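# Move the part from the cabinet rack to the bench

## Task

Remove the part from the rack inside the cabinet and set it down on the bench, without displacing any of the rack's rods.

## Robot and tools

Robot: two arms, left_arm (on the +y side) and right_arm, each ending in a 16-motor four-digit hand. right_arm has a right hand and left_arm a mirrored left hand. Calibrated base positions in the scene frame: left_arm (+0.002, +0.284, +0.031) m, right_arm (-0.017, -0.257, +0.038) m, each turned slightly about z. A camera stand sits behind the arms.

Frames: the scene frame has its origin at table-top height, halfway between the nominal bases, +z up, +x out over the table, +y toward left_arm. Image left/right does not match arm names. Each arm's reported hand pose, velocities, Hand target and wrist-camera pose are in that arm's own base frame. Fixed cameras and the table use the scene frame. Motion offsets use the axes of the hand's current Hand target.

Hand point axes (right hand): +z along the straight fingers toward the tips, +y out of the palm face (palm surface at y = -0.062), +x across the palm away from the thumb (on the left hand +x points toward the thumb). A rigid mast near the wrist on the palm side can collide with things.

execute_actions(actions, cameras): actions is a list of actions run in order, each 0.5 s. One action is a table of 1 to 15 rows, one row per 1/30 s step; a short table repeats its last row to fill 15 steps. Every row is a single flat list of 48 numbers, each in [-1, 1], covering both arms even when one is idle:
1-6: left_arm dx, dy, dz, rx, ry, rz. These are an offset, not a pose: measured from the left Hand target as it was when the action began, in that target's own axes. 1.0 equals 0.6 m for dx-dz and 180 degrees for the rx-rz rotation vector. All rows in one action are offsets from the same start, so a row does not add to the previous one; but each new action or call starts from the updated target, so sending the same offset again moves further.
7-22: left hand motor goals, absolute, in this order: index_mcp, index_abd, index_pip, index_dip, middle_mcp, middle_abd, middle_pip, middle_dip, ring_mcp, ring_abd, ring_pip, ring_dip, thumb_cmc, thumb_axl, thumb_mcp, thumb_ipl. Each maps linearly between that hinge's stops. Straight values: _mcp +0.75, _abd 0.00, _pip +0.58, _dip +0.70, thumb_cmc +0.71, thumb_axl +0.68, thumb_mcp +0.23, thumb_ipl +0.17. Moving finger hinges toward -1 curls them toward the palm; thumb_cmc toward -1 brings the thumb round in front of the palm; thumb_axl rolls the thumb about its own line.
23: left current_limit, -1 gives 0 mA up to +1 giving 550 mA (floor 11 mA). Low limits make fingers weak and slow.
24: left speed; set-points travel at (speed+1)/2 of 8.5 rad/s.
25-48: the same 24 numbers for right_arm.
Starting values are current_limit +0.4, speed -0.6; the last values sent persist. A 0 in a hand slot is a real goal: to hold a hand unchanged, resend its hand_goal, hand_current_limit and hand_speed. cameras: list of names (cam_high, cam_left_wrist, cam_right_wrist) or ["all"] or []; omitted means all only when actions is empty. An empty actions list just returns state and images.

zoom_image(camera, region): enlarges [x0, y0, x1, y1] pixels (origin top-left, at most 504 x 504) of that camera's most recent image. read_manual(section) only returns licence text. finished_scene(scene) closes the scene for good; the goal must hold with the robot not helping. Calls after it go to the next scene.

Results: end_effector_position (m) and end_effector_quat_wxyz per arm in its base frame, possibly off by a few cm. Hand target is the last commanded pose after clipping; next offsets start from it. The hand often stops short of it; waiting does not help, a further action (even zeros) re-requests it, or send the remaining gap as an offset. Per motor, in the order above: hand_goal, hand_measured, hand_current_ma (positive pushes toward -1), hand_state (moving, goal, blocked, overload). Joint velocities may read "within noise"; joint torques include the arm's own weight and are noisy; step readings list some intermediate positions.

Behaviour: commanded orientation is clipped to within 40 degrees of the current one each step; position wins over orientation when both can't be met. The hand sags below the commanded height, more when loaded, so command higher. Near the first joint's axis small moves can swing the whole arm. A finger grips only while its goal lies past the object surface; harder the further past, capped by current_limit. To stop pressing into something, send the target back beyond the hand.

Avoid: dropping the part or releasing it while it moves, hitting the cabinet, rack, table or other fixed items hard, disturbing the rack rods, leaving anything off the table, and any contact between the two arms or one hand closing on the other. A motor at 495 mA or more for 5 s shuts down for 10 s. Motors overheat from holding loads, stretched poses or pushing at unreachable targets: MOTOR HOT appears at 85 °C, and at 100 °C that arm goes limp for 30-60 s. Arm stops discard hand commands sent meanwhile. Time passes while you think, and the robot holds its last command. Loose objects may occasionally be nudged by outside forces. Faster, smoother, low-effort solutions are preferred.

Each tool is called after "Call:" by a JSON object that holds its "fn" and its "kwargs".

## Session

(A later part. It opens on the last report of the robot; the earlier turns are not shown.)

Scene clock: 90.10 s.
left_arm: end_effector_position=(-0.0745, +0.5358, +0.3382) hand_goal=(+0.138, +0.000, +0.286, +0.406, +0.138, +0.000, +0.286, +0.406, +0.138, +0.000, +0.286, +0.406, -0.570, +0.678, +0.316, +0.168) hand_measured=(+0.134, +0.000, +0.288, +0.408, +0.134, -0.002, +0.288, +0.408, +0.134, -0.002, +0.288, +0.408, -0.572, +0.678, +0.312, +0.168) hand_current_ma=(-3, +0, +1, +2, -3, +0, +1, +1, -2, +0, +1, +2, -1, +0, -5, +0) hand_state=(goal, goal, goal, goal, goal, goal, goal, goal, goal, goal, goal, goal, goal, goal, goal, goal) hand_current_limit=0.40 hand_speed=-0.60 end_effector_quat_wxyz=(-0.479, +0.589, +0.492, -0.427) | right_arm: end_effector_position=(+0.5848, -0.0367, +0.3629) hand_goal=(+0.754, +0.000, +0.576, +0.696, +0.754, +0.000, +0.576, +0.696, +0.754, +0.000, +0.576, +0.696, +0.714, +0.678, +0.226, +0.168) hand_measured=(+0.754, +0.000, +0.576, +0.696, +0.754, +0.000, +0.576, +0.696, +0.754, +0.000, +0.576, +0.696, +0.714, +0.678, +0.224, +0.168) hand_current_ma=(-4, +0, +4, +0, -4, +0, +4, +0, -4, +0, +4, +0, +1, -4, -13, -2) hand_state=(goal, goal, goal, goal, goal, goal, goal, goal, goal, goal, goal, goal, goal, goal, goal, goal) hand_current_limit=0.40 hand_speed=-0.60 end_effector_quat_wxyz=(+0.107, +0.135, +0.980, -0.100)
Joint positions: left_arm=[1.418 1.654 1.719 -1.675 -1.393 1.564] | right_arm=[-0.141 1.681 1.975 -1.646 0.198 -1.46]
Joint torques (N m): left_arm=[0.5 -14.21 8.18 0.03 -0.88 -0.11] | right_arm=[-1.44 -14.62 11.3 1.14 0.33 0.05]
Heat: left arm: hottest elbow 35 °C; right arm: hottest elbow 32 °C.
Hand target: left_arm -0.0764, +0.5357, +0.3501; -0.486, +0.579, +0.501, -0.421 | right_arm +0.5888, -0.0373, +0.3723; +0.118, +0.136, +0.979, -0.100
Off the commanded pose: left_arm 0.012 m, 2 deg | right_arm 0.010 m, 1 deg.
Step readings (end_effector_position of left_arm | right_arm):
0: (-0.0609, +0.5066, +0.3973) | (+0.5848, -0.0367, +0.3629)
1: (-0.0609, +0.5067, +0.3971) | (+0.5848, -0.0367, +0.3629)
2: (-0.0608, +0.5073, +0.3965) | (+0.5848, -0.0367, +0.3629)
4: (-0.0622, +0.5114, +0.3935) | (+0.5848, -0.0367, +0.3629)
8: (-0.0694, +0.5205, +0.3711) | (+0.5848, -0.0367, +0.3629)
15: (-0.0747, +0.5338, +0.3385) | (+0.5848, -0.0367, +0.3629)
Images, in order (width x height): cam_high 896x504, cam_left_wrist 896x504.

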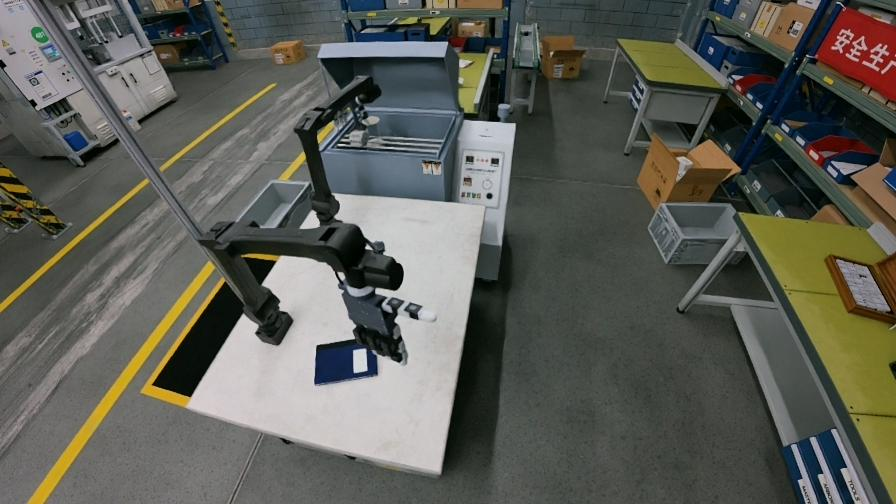

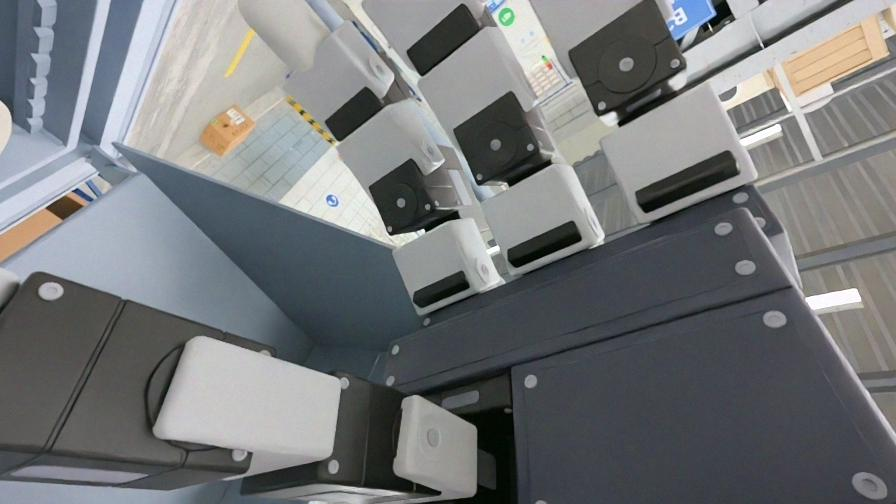

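Call:
{"fn": "execute_actions", "kwargs": {"actions": [[[-0.0053,0.0519,0.0132,0,0,0,0.137,0,0.285,0.406,0.137,0,0.285,0.406,0.137,0,0.285,0.406,-0.571,0.677,0.315,0.168,0.4,-0.6,0,0,0,0,0,0,0.754,0,0.576,0.696,0.754,0,0.576,0.696,0.754,0,0.576,0.696,0.714,0.678,0.226,0.168,0.4,-0.6]]], "cameras": ["cam_high","cam_left_wrist"]}}

Call:
{"fn": "zoom_image", "kwargs": {"camera": "cam_high", "region": [320, 90, 420, 170]}}

Scene clock: 93.40 s.
left_arm: end_effector_position=(-0.0750, +0.5342, +0.3098) hand_goal=(+0.138, +0.000, +0.286, +0.406, +0.138, +0.000, +0.286, +0.406, +0.138, +0.000, +0.286, +0.406, -0.570, +0.678, +0.316, +0.168) hand_measured=(+0.134, +0.000, +0.288, +0.408, +0.134, -0.002, +0.288, +0.408, +0.134, -0.002, +0.288, +0.408, -0.572, +0.678, +0.312, +0.168) hand_current_ma=(-3, +0, +1, +2, -3, +0, +1, +1, -2, +0, +1, +2, -1, +0, -5, +0) hand_state=(goal, goal, goal, goal, goal, goal, goal, goal, goal, goal, goal, goal, goal, goal, goal, goal) hand_current_limit=0.40 hand_speed=-0.60 end_effector_quat_wxyz=(-0.480, +0.586, +0.494, -0.427) | right_arm: end_effector_position=(+0.5848, -0.0367, +0.3629) hand_goal=(+0.754, +0.000, +0.576, +0.696, +0.754, +0.000, +0.576, +0.696, +0.754, +0.000, +0.576, +0.696, +0.714, +0.678, +0.226, +0.168) hand_measured=(+0.754, +0.000, +0.576, +0.696, +0.754, +0.000, +0.576, +0.696, +0.754, +0.000, +0.576, +0.696, +0.714, +0.678, +0.224, +0.168) hand_current_ma=(-4, +0, +4, +0, -4, +0, +4, +0, -4, +0, +4, +0, +1, -4, -13, -2) hand_state=(goal, goal, goal, goal, goal, goal, goal, goal, goal, goal, goal, goal, goal, goal, goal, goal) hand_current_limit=0.40 hand_speed=-0.60 end_effector_quat_wxyz=(+0.107, +0.135, +0.980, -0.100)
Joint positions: left_arm=[1.418 1.649 1.637 -1.608 -1.395 1.547] | right_arm=[-0.141 1.681 1.975 -1.646 0.198 -1.46]
Joint torques (N m): left_arm=[0.5 -14.74 7.25 0.73 -0.82 0.05] | right_arm=[-1.44 -14.62 11.36 1.16 0.33 0.03]
Heat: left arm: hottest elbow 35 °C; right arm: hottest elbow 32 °C.
Hand target: left_arm -0.0792, +0.5330, +0.3181; -0.486, +0.579, +0.501, -0.421 | right_arm +0.5888, -0.0373, +0.3723; +0.118, +0.136, +0.979, -0.100
Off the commanded pose: left_arm 0.009 m, 2 deg | right_arm 0.010 m, 1 deg.
Step readings (end_effector_position of left_arm | right_arm):
0: (-0.0745, +0.5358, +0.3382) | (+0.5848, -0.0367, +0.3629)
1: (-0.0745, +0.5359, +0.3382) | (+0.5848, -0.0367, +0.3629)
2: (-0.0745, +0.5358, +0.3373) | (+0.5848, -0.0367, +0.3629)
4: (-0.0750, +0.5343, +0.3324) | (+0.5848, -0.0367, +0.3629)
8: (-0.0756, +0.5308, +0.3159) | (+0.5848, -0.0367, +0.3629)
15: (-0.0752, +0.5328, +0.3102) | (+0.5848, -0.0367, +0.3629)
Images, in order (width x height): cam_high 896x504, cam_left_wrist 896x504.

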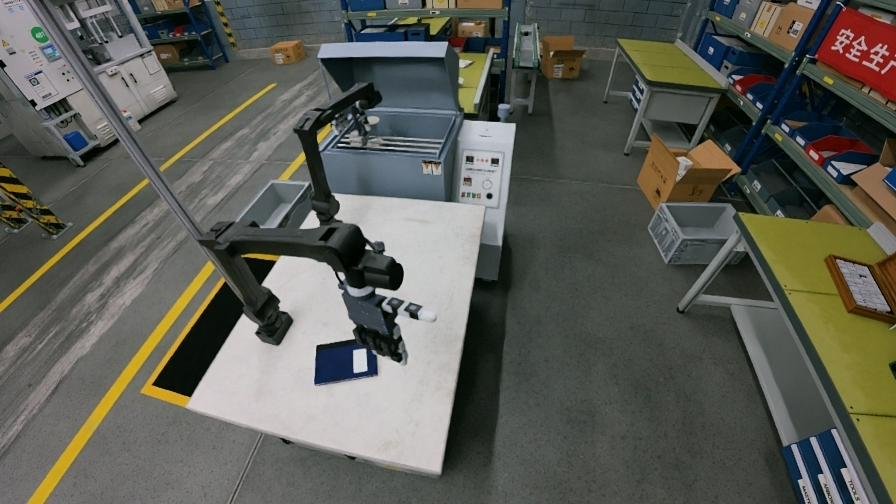

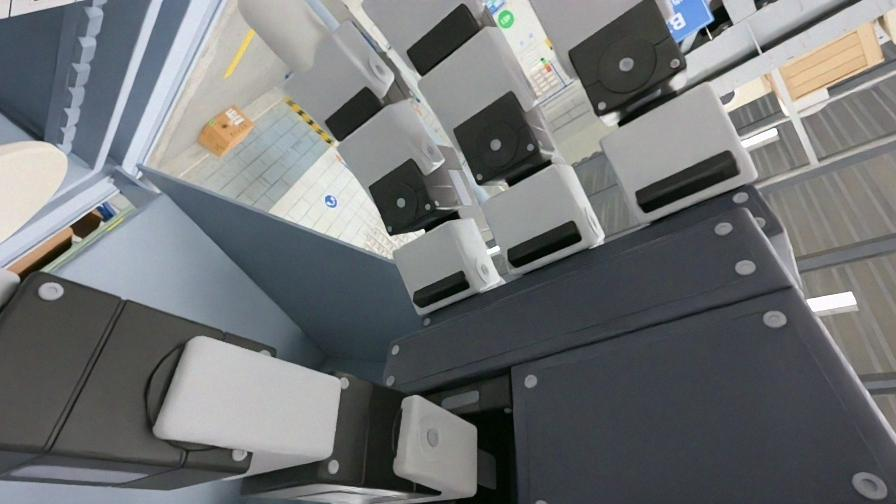

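Scaled by 5.040 from the camera's 896x504 image, which has a finer 1280x720 frame.

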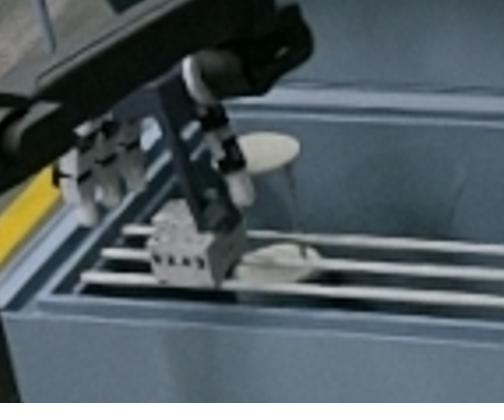

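Call:
{"fn": "execute_actions", "kwargs": {"actions": [[[-0.0085,-0.002,0.0112,0,0,0,0.192,0,0.285,0.406,0.192,0,0.285,0.406,0.192,0,0.285,0.406,-0.571,0.677,0.315,0.168,0.4,-0.6,0,0,0,0,0,0,0.754,0,0.576,0.696,0.754,0,0.576,0.696,0.754,0,0.576,0.696,0.714,0.678,0.226,0.168,0.4,-0.6]],[[0,0.0592,0.0105,0,0,0,0.192,0,0.285,0.406,0.192,0,0.285,0.406,0.192,0,0.285,0.406,-0.571,0.677,0.315,0.168,0.4,-0.6,0,0,0,0,0,0,0.754,0,0.576,0.696,0.754,0,0.576,0.696,0.754,0,0.576,0.696,0.714,0.678,0.226,0.168,0.4,-0.6]]], "cameras": ["cam_high","cam_left_wrist"]}}

Call:
{"fn": "zoom_image", "kwargs": {"camera": "cam_high", "region": [320, 90, 420, 170]}}

Scene clock: 97.50 s.
left_arm: end_effector_position=(-0.0833, +0.5300, +0.2760) hand_goal=(+0.192, +0.000, +0.286, +0.406, +0.192, +0.000, +0.286, +0.406, +0.192, +0.000, +0.286, +0.406, -0.570, +0.678, +0.316, +0.168) hand_measured=(+0.180, +0.000, +0.288, +0.408, +0.180, -0.002, +0.288, +0.408, +0.180, -0.002, +0.288, +0.408, -0.572, +0.678, +0.312, +0.168) hand_current_ma=(-17, +0, +1, +2, -14, +0, +1, +1, -14, +0, +1, +2, -1, +0, -5, +0) hand_state=(goal, goal, goal, goal, goal, goal, goal, goal, goal, goal, goal, goal, goal, goal, goal, goal) hand_current_limit=0.40 hand_speed=-0.60 end_effector_quat_wxyz=(-0.484, +0.582, +0.499, -0.423) | right_arm: end_effector_position=(+0.5848, -0.0367, +0.3629) hand_goal=(+0.754, +0.000, +0.576, +0.696, +0.754, +0.000, +0.576, +0.696, +0.754, +0.000, +0.576, +0.696, +0.714, +0.678, +0.226, +0.168) hand_measured=(+0.754, +0.000, +0.576, +0.696, +0.754, +0.000, +0.576, +0.696, +0.754, +0.000, +0.576, +0.696, +0.714, +0.678, +0.224, +0.168) hand_current_ma=(-4, +0, +4, +0, -4, +0, +4, +0, -4, +0, +4, +0, +1, -4, -13, -2) hand_state=(goal, goal, goal, goal, goal, goal, goal, goal, goal, goal, goal, goal, goal, goal, goal, goal) hand_current_limit=0.40 hand_speed=-0.60 end_effector_quat_wxyz=(+0.107, +0.135, +0.980, -0.100)
Joint positions: left_arm=[1.432 1.621 1.513 -1.431 -1.396 1.612] | right_arm=[-0.141 1.681 1.975 -1.646 0.198 -1.46]
Joint torques (N m): left_arm=[0.5 -14.45 7.32 0.76 -0.78 0.14] | right_arm=[-1.49 -14.74 11.36 1.14 0.32 0.03]
Heat: left arm: hottest elbow 35 °C; right arm: hottest elbow 32 °C.
Hand target: left_arm -0.0867, +0.5288, +0.2819; -0.486, +0.579, +0.501, -0.421 | right_arm +0.5888, -0.0373, +0.3723; +0.118, +0.136, +0.979, -0.100
Off the commanded pose: left_arm 0.007 m, 1 deg | right_arm 0.010 m, 1 deg.
Step readings (end_effector_position of left_arm | right_arm):
0: (-0.0750, +0.5342, +0.3098) | (+0.5848, -0.0367, +0.3629)
1: (-0.0750, +0.5342, +0.3096) | (+0.5848, -0.0367, +0.3629)
2: (-0.0750, +0.5346, +0.3093) | (+0.5848, -0.0367, +0.3629)
4: (-0.0759, +0.5348, +0.3079) | (+0.5848, -0.0367, +0.3629)
8: (-0.0801, +0.5333, +0.3059) | (+0.5848, -0.0367, +0.3629)
15: (-0.0829, +0.5325, +0.3073) | (+0.5848, -0.0367, +0.3629)
16: (-0.0829, +0.5324, +0.3075) | (+0.5848, -0.0367, +0.3629)
17: (-0.0830, +0.5324, +0.3063) | (+0.5848, -0.0367, +0.3629)
19: (-0.0833, +0.5305, +0.3006) | (+0.5848, -0.0367, +0.3629)
23: (-0.0839, +0.5257, +0.2828) | (+0.5848, -0.0367, +0.3629)
30: (-0.0834, +0.5293, +0.2774) | (+0.5848, -0.0367, +0.3629)
Images, in order (width x height): cam_high 896x504, cam_left_wrist 896x504.

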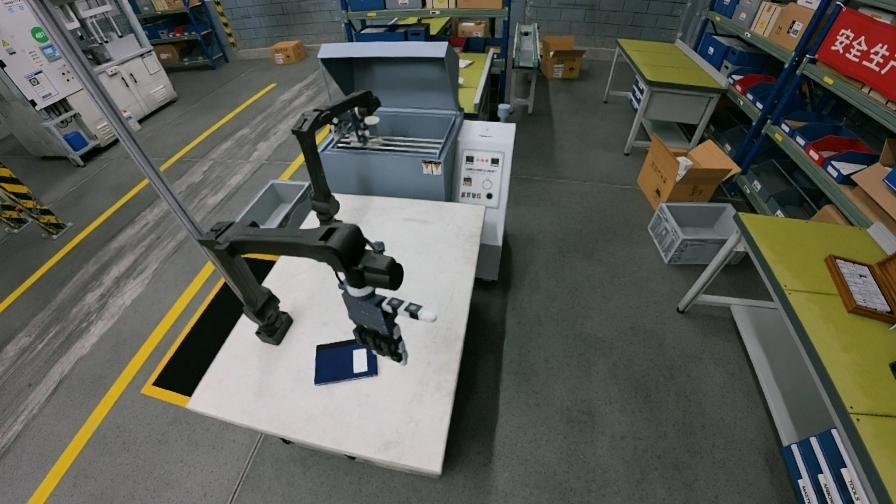

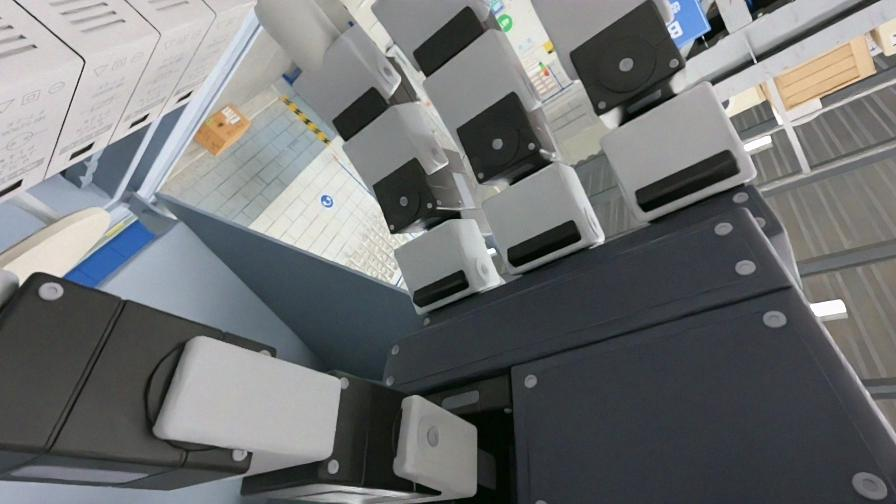

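Scaled by 5.040 from the camera's 896x504 image, which has a finer 1280x720 frame.

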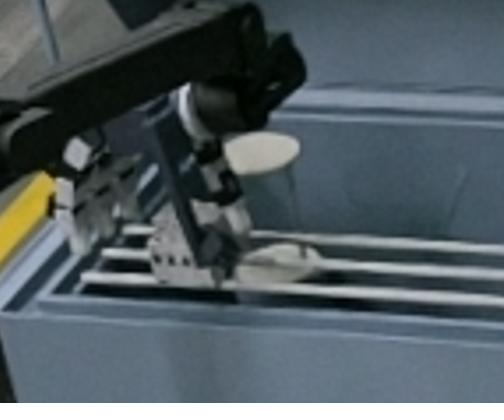

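Call:
{"fn": "zoom_image", "kwargs": {"camera": "cam_left_wrist", "region": [0, 0, 420, 300]}}

Scaled by 1.200 from the camera's 896x504 image, which has a finer 1280x720 frame.

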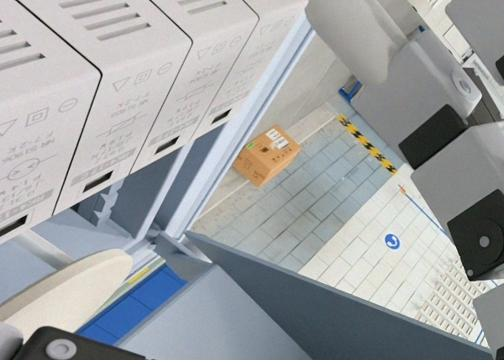

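Call:
{"fn": "execute_actions", "kwargs": {"actions": [[[0.0214,-0.0005,0.0031,0,0,0,0.192,0,0.285,0.406,0.192,0,0.285,0.406,0.192,0,0.285,0.406,-0.571,0.677,0.315,0.168,0.4,-0.6,0,0,0,0,0,0,0.754,0,0.576,0.696,0.754,0,0.576,0.696,0.754,0,0.576,0.696,0.714,0.678,0.226,0.168,0.4,-0.6]]], "cameras": ["cam_high","cam_left_wrist"]}}

Call:
{"fn": "zoom_image", "kwargs": {"camera": "cam_left_wrist", "region": [0, 0, 420, 300]}}

Call:
{"fn": "zoom_image", "kwargs": {"camera": "cam_high", "region": [320, 90, 420, 170]}}

Scene clock: 103.47 s.
left_arm: end_effector_position=(-0.0834, +0.5327, +0.2701) hand_goal=(+0.192, +0.000, +0.286, +0.406, +0.192, +0.000, +0.286, +0.406, +0.192, +0.000, +0.286, +0.406, -0.570, +0.678, +0.316, +0.168) hand_measured=(+0.180, +0.000, +0.288, +0.408, +0.180, -0.002, +0.288, +0.408, +0.180, -0.002, +0.288, +0.408, -0.572, +0.678, +0.312, +0.168) hand_current_ma=(-17, +0, +1, +2, -14, +0, +1, +1, -14, +0, +1, +2, -1, +0, -5, +0) hand_state=(goal, goal, goal, goal, goal, goal, goal, goal, goal, goal, goal, goal, goal, goal, goal, goal) hand_current_limit=0.40 hand_speed=-0.60 end_effector_quat_wxyz=(-0.480, +0.586, +0.494, -0.427) | right_arm: end_effector_position=(+0.5848, -0.0367, +0.3629) hand_goal=(+0.754, +0.000, +0.576, +0.696, +0.754, +0.000, +0.576, +0.696, +0.754, +0.000, +0.576, +0.696, +0.714, +0.678, +0.226, +0.168) hand_measured=(+0.754, +0.000, +0.576, +0.696, +0.754, +0.000, +0.576, +0.696, +0.754, +0.000, +0.576, +0.696, +0.714, +0.678, +0.224, +0.168) hand_current_ma=(-4, +0, +4, +0, -4, +0, +4, +0, -4, +0, +4, +0, +1, -4, -13, -2) hand_state=(goal, goal, goal, goal, goal, goal, goal, goal, goal, goal, goal, goal, goal, goal, goal, goal) hand_current_limit=0.40 hand_speed=-0.60 end_effector_quat_wxyz=(+0.107, +0.135, +0.980, -0.100)
Joint positions: left_arm=[1.434 1.633 1.513 -1.415 -1.396 1.634] | right_arm=[-0.141 1.681 1.975 -1.646 0.198 -1.46]
Joint torques (N m): left_arm=[1.85 -13.1 9.52 0.96 -0.78 0.11] | right_arm=[-1.44 -14.74 11.33 1.14 0.32 0.03]
Heat: left arm: hottest elbow 34 °C; right arm: hottest elbow 32 °C.
Hand target: left_arm -0.0867, +0.5418, +0.2820; -0.486, +0.579, +0.501, -0.421 | right_arm +0.5888, -0.0373, +0.3723; +0.118, +0.136, +0.979, -0.100
Off the commanded pose: left_arm 0.015 m, 2 deg | right_arm 0.010 m, 1 deg.
Step readings (end_effector_position of left_arm | right_arm):
0: (-0.0833, +0.5299, +0.2760) | (+0.5848, -0.0367, +0.3629)
1: (-0.0833, +0.5299, +0.2760) | (+0.5848, -0.0367, +0.3629)
2: (-0.0833, +0.5300, +0.2760) | (+0.5848, -0.0367, +0.3629)
4: (-0.0834, +0.5302, +0.2760) | (+0.5848, -0.0367, +0.3629)
8: (-0.0837, +0.5311, +0.2741) | (+0.5848, -0.0367, +0.3629)
15: (-0.0834, +0.5326, +0.2701) | (+0.5848, -0.0367, +0.3629)
Images, in order (width x height): cam_high 896x504, cam_left_wrist 896x504.

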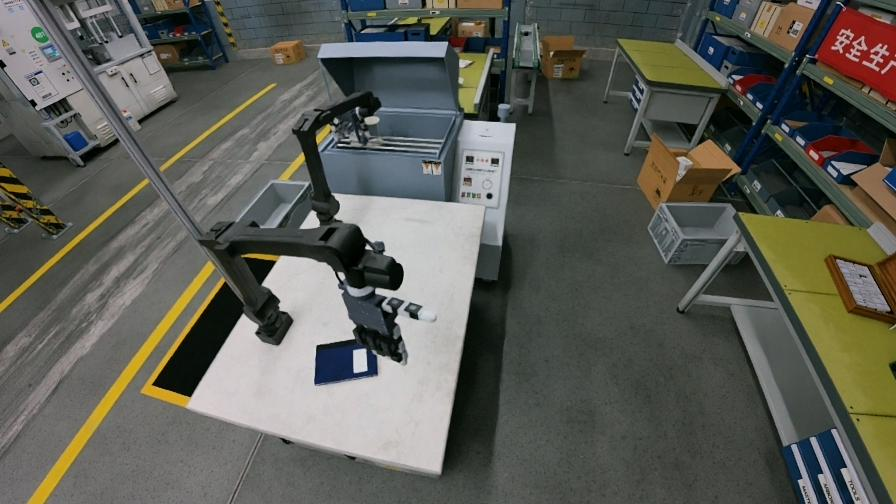

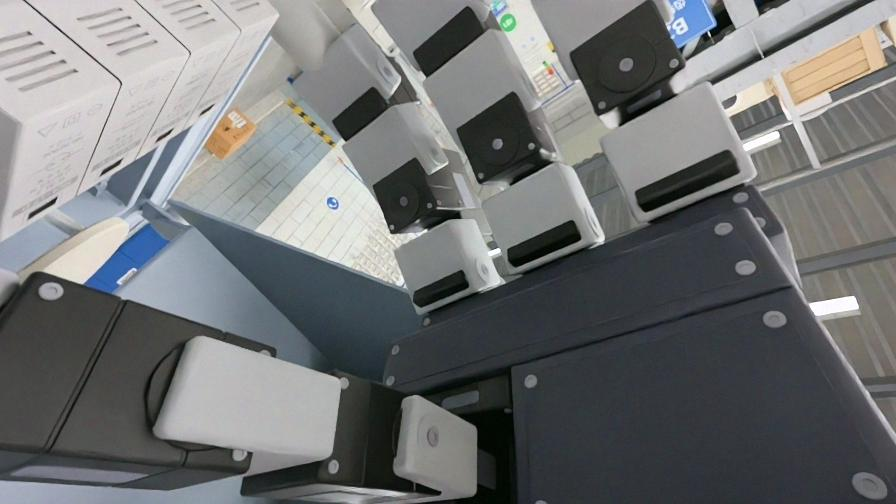

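Scaled by 1.200 from the camera's 896x504 image, which has a finer 1280x720 frame.

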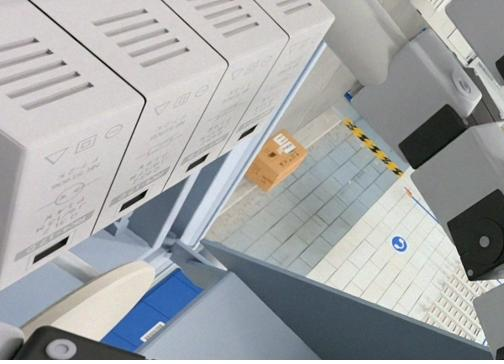

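Scaled by 5.040 from the camera's 896x504 image, which has a finer 1280x720 frame.

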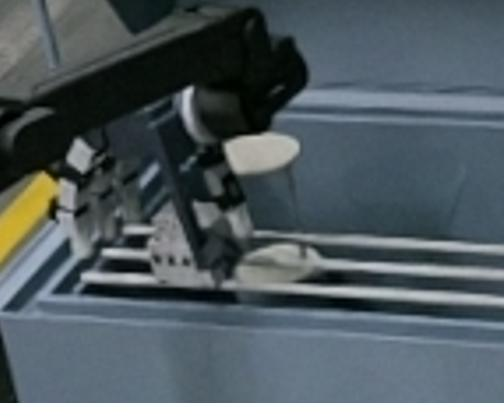

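Call:
{"fn": "execute_actions", "kwargs": {"actions": [[[0.0193,-0.0005,0.0028,0,0,0,0.192,0,0.285,0.406,0.192,0,0.285,0.406,0.192,0,0.285,0.406,-0.571,0.677,0.315,0.168,0.4,-0.6,0,0,0,0,0,0,0.754,0,0.576,0.696,0.754,0,0.576,0.696,0.754,0,0.576,0.696,0.714,0.678,0.226,0.168,0.4,-0.6]]], "cameras": ["cam_high","cam_left_wrist"]}}

Call:
{"fn": "zoom_image", "kwargs": {"camera": "cam_left_wrist", "region": [0, 0, 420, 300]}}

Call:
{"fn": "zoom_image", "kwargs": {"camera": "cam_high", "region": [320, 90, 420, 170]}}

Scene clock: 109.53 s.
left_arm: end_effector_position=(-0.0842, +0.5387, +0.2599) hand_goal=(+0.192, +0.000, +0.286, +0.406, +0.192, +0.000, +0.286, +0.406, +0.192, +0.000, +0.286, +0.406, -0.570, +0.678, +0.316, +0.168) hand_measured=(+0.180, +0.000, +0.288, +0.408, +0.180, -0.002, +0.288, +0.408, +0.180, -0.002, +0.288, +0.408, -0.572, +0.678, +0.312, +0.168) hand_current_ma=(-17, +0, +1, +2, -14, +0, +1, +1, -14, +0, +1, +2, -1, +0, -5, +0) hand_state=(goal, goal, goal, goal, goal, goal, goal, goal, goal, goal, goal, goal, goal, goal, goal, goal) hand_current_limit=0.40 hand_speed=-0.60 end_effector_quat_wxyz=(-0.474, +0.591, +0.487, -0.434) | right_arm: end_effector_position=(+0.5848, -0.0367, +0.3629) hand_goal=(+0.754, +0.000, +0.576, +0.696, +0.754, +0.000, +0.576, +0.696, +0.754, +0.000, +0.576, +0.696, +0.714, +0.678, +0.226, +0.168) hand_measured=(+0.754, +0.000, +0.576, +0.696, +0.754, +0.000, +0.576, +0.696, +0.754, +0.000, +0.576, +0.696, +0.714, +0.678, +0.224, +0.168) hand_current_ma=(-4, +0, +4, +0, -4, +0, +4, +0, -4, +0, +4, +0, +1, -4, -13, -2) hand_state=(goal, goal, goal, goal, goal, goal, goal, goal, goal, goal, goal, goal, goal, goal, goal, goal) hand_current_limit=0.40 hand_speed=-0.60 end_effector_quat_wxyz=(+0.107, +0.135, +0.980, -0.100)
Joint positions: left_arm=[1.437 1.66 1.521 -1.402 -1.396 1.653] | right_arm=[-0.141 1.681 1.975 -1.646 0.198 -1.46]
Joint torques (N m): left_arm=[0.44 -14.39 11.07 0.84 -0.8 0.13] | right_arm=[-1.38 -14.68 11.37 1.14 0.32 0.04]
Heat: left arm: hottest elbow 34 °C; right arm: hottest elbow 33 °C.
Hand target: left_arm -0.0867, +0.5535, +0.2820; -0.486, +0.579, +0.501, -0.421 | right_arm +0.5888, -0.0373, +0.3723; +0.118, +0.136, +0.979, -0.100
Off the commanded pose: left_arm 0.027 m, 3 deg | right_arm 0.010 m, 1 deg.
Step readings (end_effector_position of left_arm | right_arm):
0: (-0.0834, +0.5327, +0.2701) | (+0.5848, -0.0367, +0.3629)
1: (-0.0834, +0.5327, +0.2701) | (+0.5848, -0.0367, +0.3629)
2: (-0.0834, +0.5327, +0.2699) | (+0.5848, -0.0367, +0.3629)
4: (-0.0837, +0.5333, +0.2685) | (+0.5848, -0.0367, +0.3629)
8: (-0.0842, +0.5367, +0.2642) | (+0.5848, -0.0367, +0.3629)
15: (-0.0842, +0.5384, +0.2595) | (+0.5848, -0.0367, +0.3629)
Images, in order (width x height): cam_high 896x504, cam_left_wrist 896x504.

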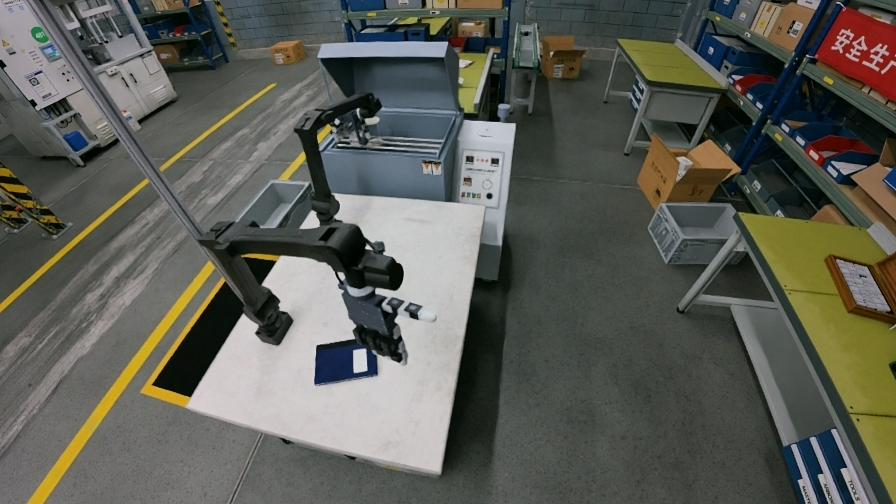

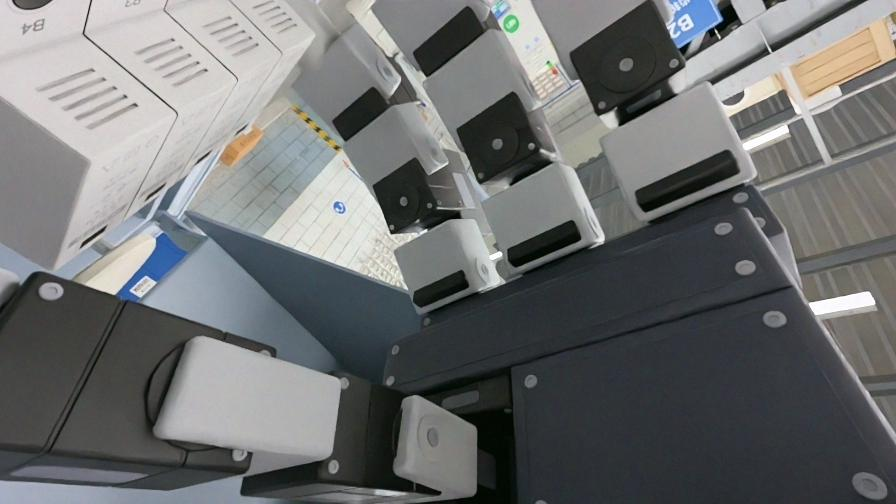

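Scaled by 1.200 from the camera's 896x504 image, which has a finer 1280x720 frame.

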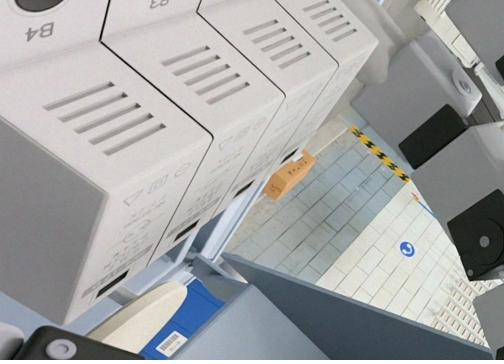

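Scaled by 5.040 from the camera's 896x504 image, which has a finer 1280x720 frame.

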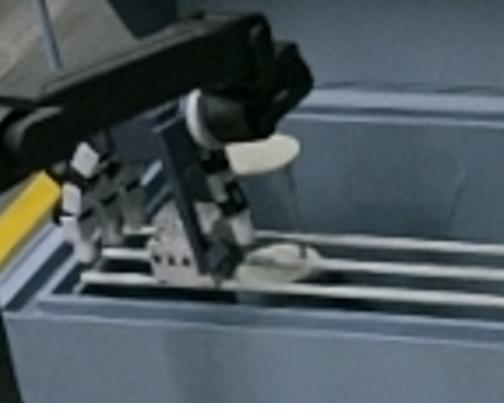

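Call:
{"fn": "execute_actions", "kwargs": {"actions": [[[0.0157,0.005,-0.0083,0,0,0,0.192,0,0.285,0.406,0.192,0,0.285,0.406,0.192,0,0.285,0.406,-0.571,0.677,0.315,0.168,0.4,-0.6,0,0,0,0,0,0,0.754,0,0.576,0.696,0.754,0,0.576,0.696,0.754,0,0.576,0.696,0.714,0.678,0.226,0.168,0.4,-0.6]]], "cameras": ["cam_left_wrist"]}}

Call:
{"fn": "zoom_image", "kwargs": {"camera": "cam_left_wrist", "region": [0, 0, 420, 300]}}

Scene clock: 113.53 s.
left_arm: end_effector_position=(-0.0830, +0.5474, +0.2603) hand_goal=(+0.192, +0.000, +0.286, +0.406, +0.192, +0.000, +0.286, +0.406, +0.192, +0.000, +0.286, +0.406, -0.570, +0.678, +0.316, +0.168) hand_measured=(+0.180, +0.000, +0.288, +0.408, +0.180, -0.002, +0.288, +0.408, +0.180, -0.002, +0.288, +0.408, -0.572, +0.678, +0.312, +0.168) hand_current_ma=(-17, +0, +1, +2, -14, +0, +1, +1, -14, +0, +1, +2, -1, +0, -5, +0) hand_state=(goal, goal, goal, goal, goal, goal, goal, goal, goal, goal, goal, goal, goal, goal, goal, goal) hand_current_limit=0.40 hand_speed=-0.60 end_effector_quat_wxyz=(-0.473, +0.592, +0.487, -0.435) | right_arm: end_effector_position=(+0.5848, -0.0367, +0.3629) hand_goal=(+0.754, +0.000, +0.576, +0.696, +0.754, +0.000, +0.576, +0.696, +0.754, +0.000, +0.576, +0.696, +0.714, +0.678, +0.226, +0.168) hand_measured=(+0.754, +0.000, +0.576, +0.696, +0.754, +0.000, +0.576, +0.696, +0.754, +0.000, +0.576, +0.696, +0.714, +0.678, +0.224, +0.168) hand_current_ma=(-4, +0, +4, +0, -4, +0, +4, +0, -4, +0, +4, +0, +1, -4, -13, -2) hand_state=(goal, goal, goal, goal, goal, goal, goal, goal, goal, goal, goal, goal, goal, goal, goal, goal) hand_current_limit=0.40 hand_speed=-0.60 end_effector_quat_wxyz=(+0.107, +0.135, +0.980, -0.100)
Joint positions: left_arm=[1.437 1.684 1.553 -1.415 -1.396 1.651] | right_arm=[-0.141 1.681 1.975 -1.646 0.198 -1.46]
Joint torques (N m): left_arm=[0.32 -14.21 11.06 -0.01 -0.73 -0.05] | right_arm=[-1.67 -14.51 11.34 1.11 0.32 0.02]
Heat: left arm: hottest elbow 35 °C; right arm: hottest elbow 33 °C.
Hand target: left_arm -0.0800, +0.5620, +0.2799; -0.486, +0.579, +0.501, -0.421 | right_arm +0.5888, -0.0373, +0.3723; +0.118, +0.136, +0.979, -0.100
Off the commanded pose: left_arm 0.025 m, 3 deg | right_arm 0.010 m, 1 deg.
Step readings (end_effector_position of left_arm | right_arm):
0: (-0.0842, +0.5386, +0.2599) | (+0.5848, -0.0367, +0.3629)
1: (-0.0842, +0.5386, +0.2599) | (+0.5848, -0.0367, +0.3629)
2: (-0.0841, +0.5389, +0.2602) | (+0.5848, -0.0367, +0.3629)
4: (-0.0838, +0.5412, +0.2612) | (+0.5848, -0.0367, +0.3629)
8: (-0.0831, +0.5468, +0.2628) | (+0.5848, -0.0367, +0.3629)
15: (-0.0830, +0.5473, +0.2600) | (+0.5848, -0.0367, +0.3629)
Images, in order (width x height): cam_left_wrist 896x504.

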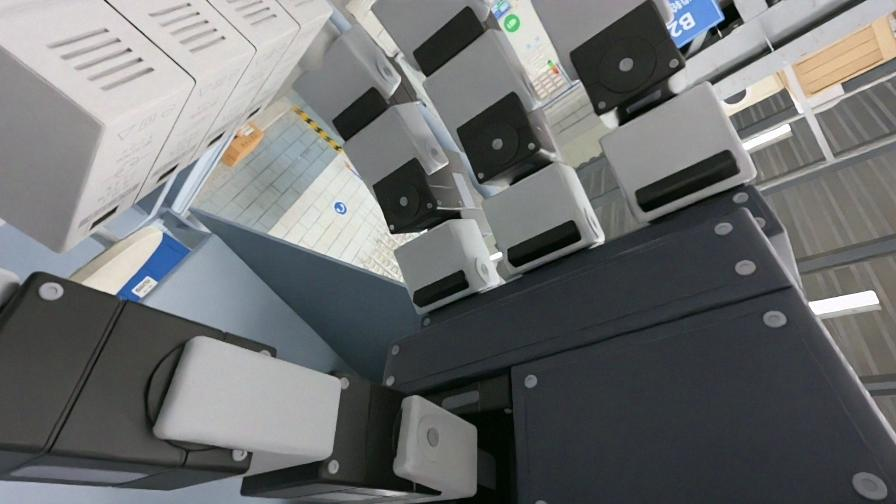

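Scaled by 1.200 from the camera's 896x504 image, which has a finer 1280x720 frame.

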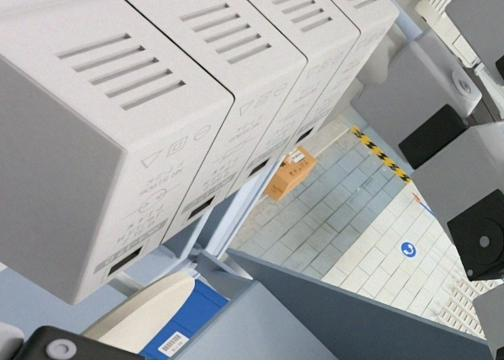

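Call:
{"fn": "execute_actions", "kwargs": {"actions": [[[0.0139,0.0005,-0.003,0,0,0,0.192,0,0.285,0.406,0.192,0,0.285,0.406,0.192,0,0.285,0.406,-0.571,0.677,0.315,0.168,0.4,-0.6,0,0,0,0,0,0,0.754,0,0.576,0.696,0.754,0,0.576,0.696,0.754,0,0.576,0.696,0.714,0.678,0.226,0.168,0.4,-0.6]],[[0,0,0,0,0,0,0.123,0,0.168,0.290,0.123,0,0.168,0.290,0.192,0,0.285,0.406,-0.571,0.677,0.169,0.168,0.4,-0.7,0,0,0,0,0,0,0.754,0,0.576,0.696,0.754,0,0.576,0.696,0.754,0,0.576,0.696,0.714,0.678,0.226,0.168,0.4,-0.6]]], "cameras": ["cam_left_wrist"]}}

Call:
{"fn": "zoom_image", "kwargs": {"camera": "cam_left_wrist", "region": [0, 0, 420, 300]}}

Scene clock: 118.17 s.
left_arm: end_effector_position=(-0.0820, +0.5551, +0.2611) hand_goal=(+0.124, +0.000, +0.168, +0.290, +0.124, +0.000, +0.168, +0.290, +0.192, +0.000, +0.286, +0.406, -0.570, +0.678, +0.170, +0.168) hand_measured=(+0.120, +0.000, +0.170, +0.294, +0.122, -0.002, +0.170, +0.292, +0.180, -0.002, +0.288, +0.408, -0.572, +0.678, +0.172, +0.168) hand_current_ma=(-2, +0, +1, +2, -2, +0, +1, +2, -14, +0, +1, +2, -1, +0, +1, +0) hand_state=(goal, goal, goal, goal, goal, goal, goal, goal, goal, goal, goal, goal, goal, goal, goal, goal) hand_current_limit=0.40 hand_speed=-0.70 end_effector_quat_wxyz=(-0.472, +0.590, +0.489, -0.436) | right_arm: end_effector_position=(+0.5848, -0.0367, +0.3629) hand_goal=(+0.754, +0.000, +0.576, +0.696, +0.754, +0.000, +0.576, +0.696, +0.754, +0.000, +0.576, +0.696, +0.714, +0.678, +0.226, +0.168) hand_measured=(+0.754, +0.000, +0.576, +0.696, +0.754, +0.000, +0.576, +0.696, +0.754, +0.000, +0.576, +0.696, +0.714, +0.678, +0.224, +0.168) hand_current_ma=(-4, +0, +4, +0, -4, +0, +4, +0, -4, +0, +4, +0, +1, -4, -13, -2) hand_state=(goal, goal, goal, goal, goal, goal, goal, goal, goal, goal, goal, goal, goal, goal, goal, goal) hand_current_limit=0.40 hand_speed=-0.60 end_effector_quat_wxyz=(+0.107, +0.135, +0.980, -0.100)
Joint positions: left_arm=[1.437 1.71 1.59 -1.449 -1.396 1.626] | right_arm=[-0.141 1.681 1.975 -1.646 0.198 -1.46]
Joint torques (N m): left_arm=[-0.56 -14.92 11.22 -0.01 -0.75 -0.09] | right_arm=[-1.49 -14.62 11.34 1.11 0.33 0.04]
Heat: left arm: hottest elbow 36 °C; right arm: hottest elbow 33 °C.
Hand target: left_arm -0.0769, +0.5701, +0.2799; -0.486, +0.579, +0.501, -0.421 | right_arm +0.5888, -0.0373, +0.3723; +0.118, +0.136, +0.979, -0.100
Off the commanded pose: left_arm 0.024 m, 3 deg | right_arm 0.010 m, 1 deg.
Step readings (end_effector_position of left_arm | right_arm):
0: (-0.0830, +0.5475, +0.2604) | (+0.5848, -0.0367, +0.3629)
1: (-0.0830, +0.5475, +0.2604) | (+0.5848, -0.0367, +0.3629)
2: (-0.0830, +0.5477, +0.2605) | (+0.5848, -0.0367, +0.3629)
4: (-0.0827, +0.5495, +0.2611) | (+0.5848, -0.0367, +0.3629)
8: (-0.0821, +0.5540, +0.2620) | (+0.5848, -0.0367, +0.3629)
15: (-0.0820, +0.5549, +0.2599) | (+0.5848, -0.0367, +0.3629)
16: (-0.0820, +0.5548, +0.2598) | (+0.5848, -0.0367, +0.3629)
17: (-0.0820, +0.5549, +0.2599) | (+0.5848, -0.0367, +0.3629)
19: (-0.0820, +0.5549, +0.2601) | (+0.5848, -0.0367, +0.3629)
23: (-0.0820, +0.5549, +0.2608) | (+0.5848, -0.0367, +0.3629)
30: (-0.0820, +0.5550, +0.2614) | (+0.5848, -0.0367, +0.3629)
Images, in order (width x height): cam_left_wrist 896x504.

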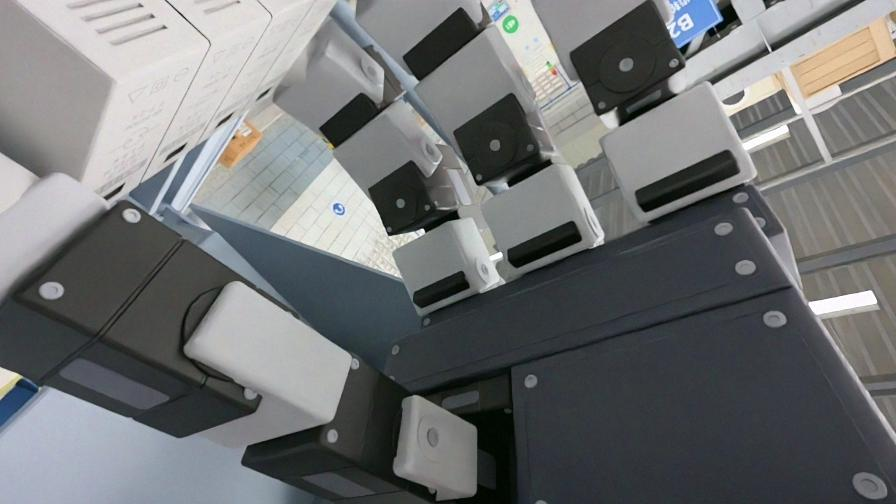

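Scaled by 1.200 from the camera's 896x504 image, which has a finer 1280x720 frame.

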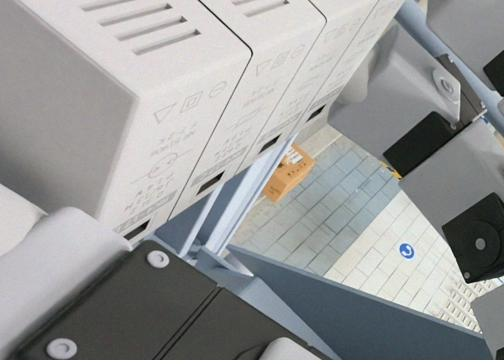

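Call:
{"fn": "execute_actions", "kwargs": {"actions": [[[0,0,0,0,0,0,-0.02,0,0.095,0.215,-0.055,0,0.095,0.215,0.192,0,0.285,0.406,-0.571,0.677,-0.06,0.168,0.5,-0.85,0,0,0,0,0,0,0.754,0,0.576,0.696,0.754,0,0.576,0.696,0.754,0,0.576,0.696,0.714,0.678,0.226,0.168,0.4,-0.6]],[[0,0,0,0,0,0,-0.02,0,0.095,0.215,-0.055,0,0.095,0.215,0.192,0,0.285,0.406,-0.571,0.677,-0.06,0.168,0.5,-0.85,0,0,0,0,0,0,0.754,0,0.576,0.696,0.754,0,0.576,0.696,0.754,0,0.576,0.696,0.714,0.678,0.226,0.168,0.4,-0.6]]], "cameras": ["cam_high","cam_left_wrist"]}}

Call:
{"fn": "zoom_image", "kwargs": {"camera": "cam_left_wrist", "region": [0, 0, 420, 300]}}

Call:
{"fn": "zoom_image", "kwargs": {"camera": "cam_high", "region": [320, 90, 420, 170]}}

Scene clock: 120.47 s.
left_arm: end_effector_position=(-0.0820, +0.5552, +0.2608) hand_goal=(-0.020, +0.000, +0.096, +0.216, -0.054, +0.000, +0.096, +0.216, +0.192, +0.000, +0.286, +0.406, -0.570, +0.678, -0.060, +0.168) hand_measured=(+0.082, +0.000, +0.140, +0.250, +0.060, -0.002, +0.138, +0.238, +0.180, -0.002, +0.288, +0.408, -0.568, +0.676, +0.148, +0.186) hand_current_ma=(+320, +0, +86, +61, +378, +0, +81, +33, -14, +0, +1, +2, +1, -2, +413, +38) hand_state=(blocked, goal, blocked, blocked, blocked, goal, blocked, blocked, goal, goal, goal, goal, goal, goal, blocked, goal) hand_current_limit=0.50 hand_speed=-0.85 end_effector_quat_wxyz=(-0.472, +0.590, +0.488, -0.436) | right_arm: end_effector_position=(+0.5848, -0.0367, +0.3629) hand_goal=(+0.754, +0.000, +0.576, +0.696, +0.754, +0.000, +0.576, +0.696, +0.754, +0.000, +0.576, +0.696, +0.714, +0.678, +0.226, +0.168) hand_measured=(+0.754, +0.000, +0.576, +0.696, +0.754, +0.000, +0.576, +0.696, +0.754, +0.000, +0.576, +0.696, +0.714, +0.678, +0.224, +0.168) hand_current_ma=(-4, +0, +4, +0, -4, +0, +4, +0, -4, +0, +4, +0, +1, -4, -13, -2) hand_state=(goal, goal, goal, goal, goal, goal, goal, goal, goal, goal, goal, goal, goal, goal, goal, goal) hand_current_limit=0.40 hand_speed=-0.60 end_effector_quat_wxyz=(+0.107, +0.135, +0.980, -0.100)
Joint positions: left_arm=[1.437 1.711 1.59 -1.451 -1.396 1.624] | right_arm=[-0.141 1.681 1.975 -1.646 0.198 -1.46]
Joint torques (N m): left_arm=[0.09 -14.39 11.17 -0.02 -0.75 -0.07] | right_arm=[-1.44 -14.68 11.32 1.16 0.33 0.03]
Heat: left arm: hottest elbow 36 °C; right arm: hottest elbow 33 °C.
Hand target: left_arm -0.0770, +0.5701, +0.2799; -0.486, +0.579, +0.501, -0.421 | right_arm +0.5888, -0.0373, +0.3723; +0.118, +0.136, +0.979, -0.100
Off the commanded pose: left_arm 0.025 m, 3 deg | right_arm 0.010 m, 1 deg.
Step readings (end_effector_position of left_arm | right_arm):
0: (-0.0820, +0.5552, +0.2609) | (+0.5848, -0.0367, +0.3629)
1: (-0.0820, +0.5552, +0.2609) | (+0.5848, -0.0367, +0.3629)
2: (-0.0820, +0.5552, +0.2609) | (+0.5848, -0.0367, +0.3629)
4: (-0.0820, +0.5552, +0.2609) | (+0.5848, -0.0367, +0.3629)
8: (-0.0819, +0.5554, +0.2606) | (+0.5848, -0.0367, +0.3629)
15: (-0.0820, +0.5553, +0.2608) | (+0.5848, -0.0367, +0.3629)
16: (-0.0820, +0.5553, +0.2608) | (+0.5848, -0.0367, +0.3629)
17: (-0.0820, +0.5553, +0.2608) | (+0.5848, -0.0367, +0.3629)
19: (-0.0820, +0.5552, +0.2608) | (+0.5848, -0.0367, +0.3629)
23: (-0.0820, +0.5552, +0.2608) | (+0.5848, -0.0367, +0.3629)
30: (-0.0820, +0.5552, +0.2608) | (+0.5848, -0.0367, +0.3629)
Images, in order (width x height): cam_high 896x504, cam_left_wrist 896x504.

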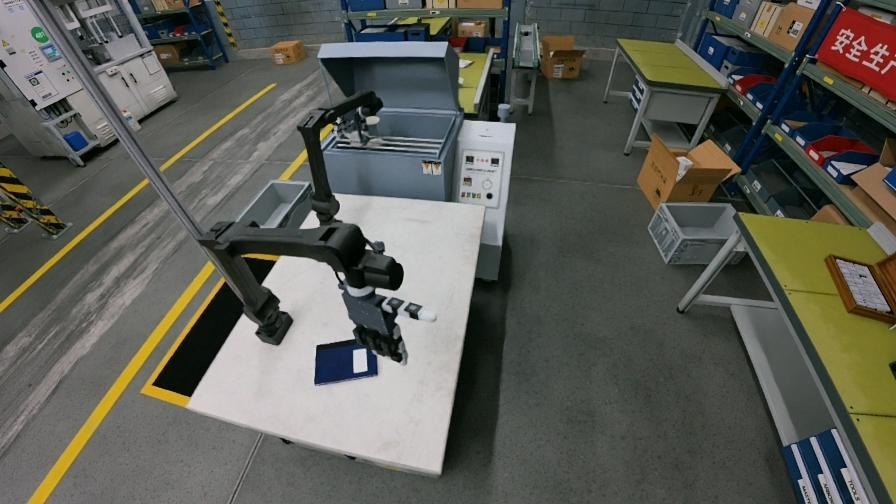

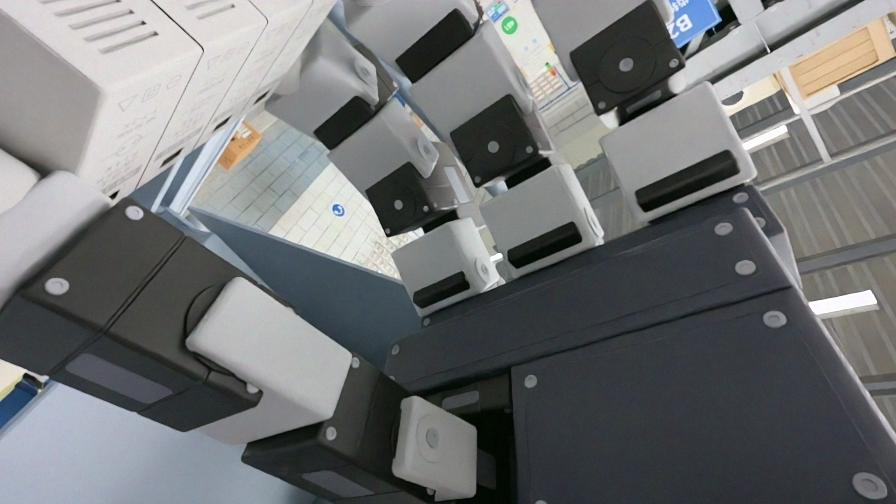

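Scaled by 1.200 from the camera's 896x504 image, which has a finer 1280x720 frame.

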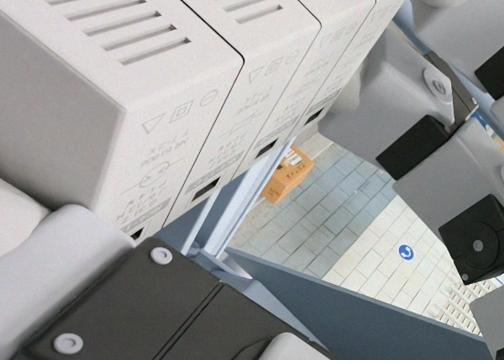

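Scaled by 5.040 from the camera's 896x504 image, which has a finer 1280x720 frame.

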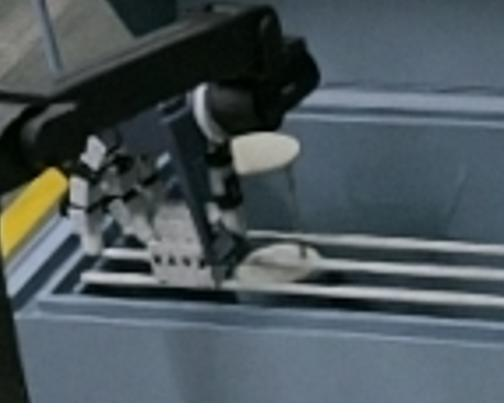

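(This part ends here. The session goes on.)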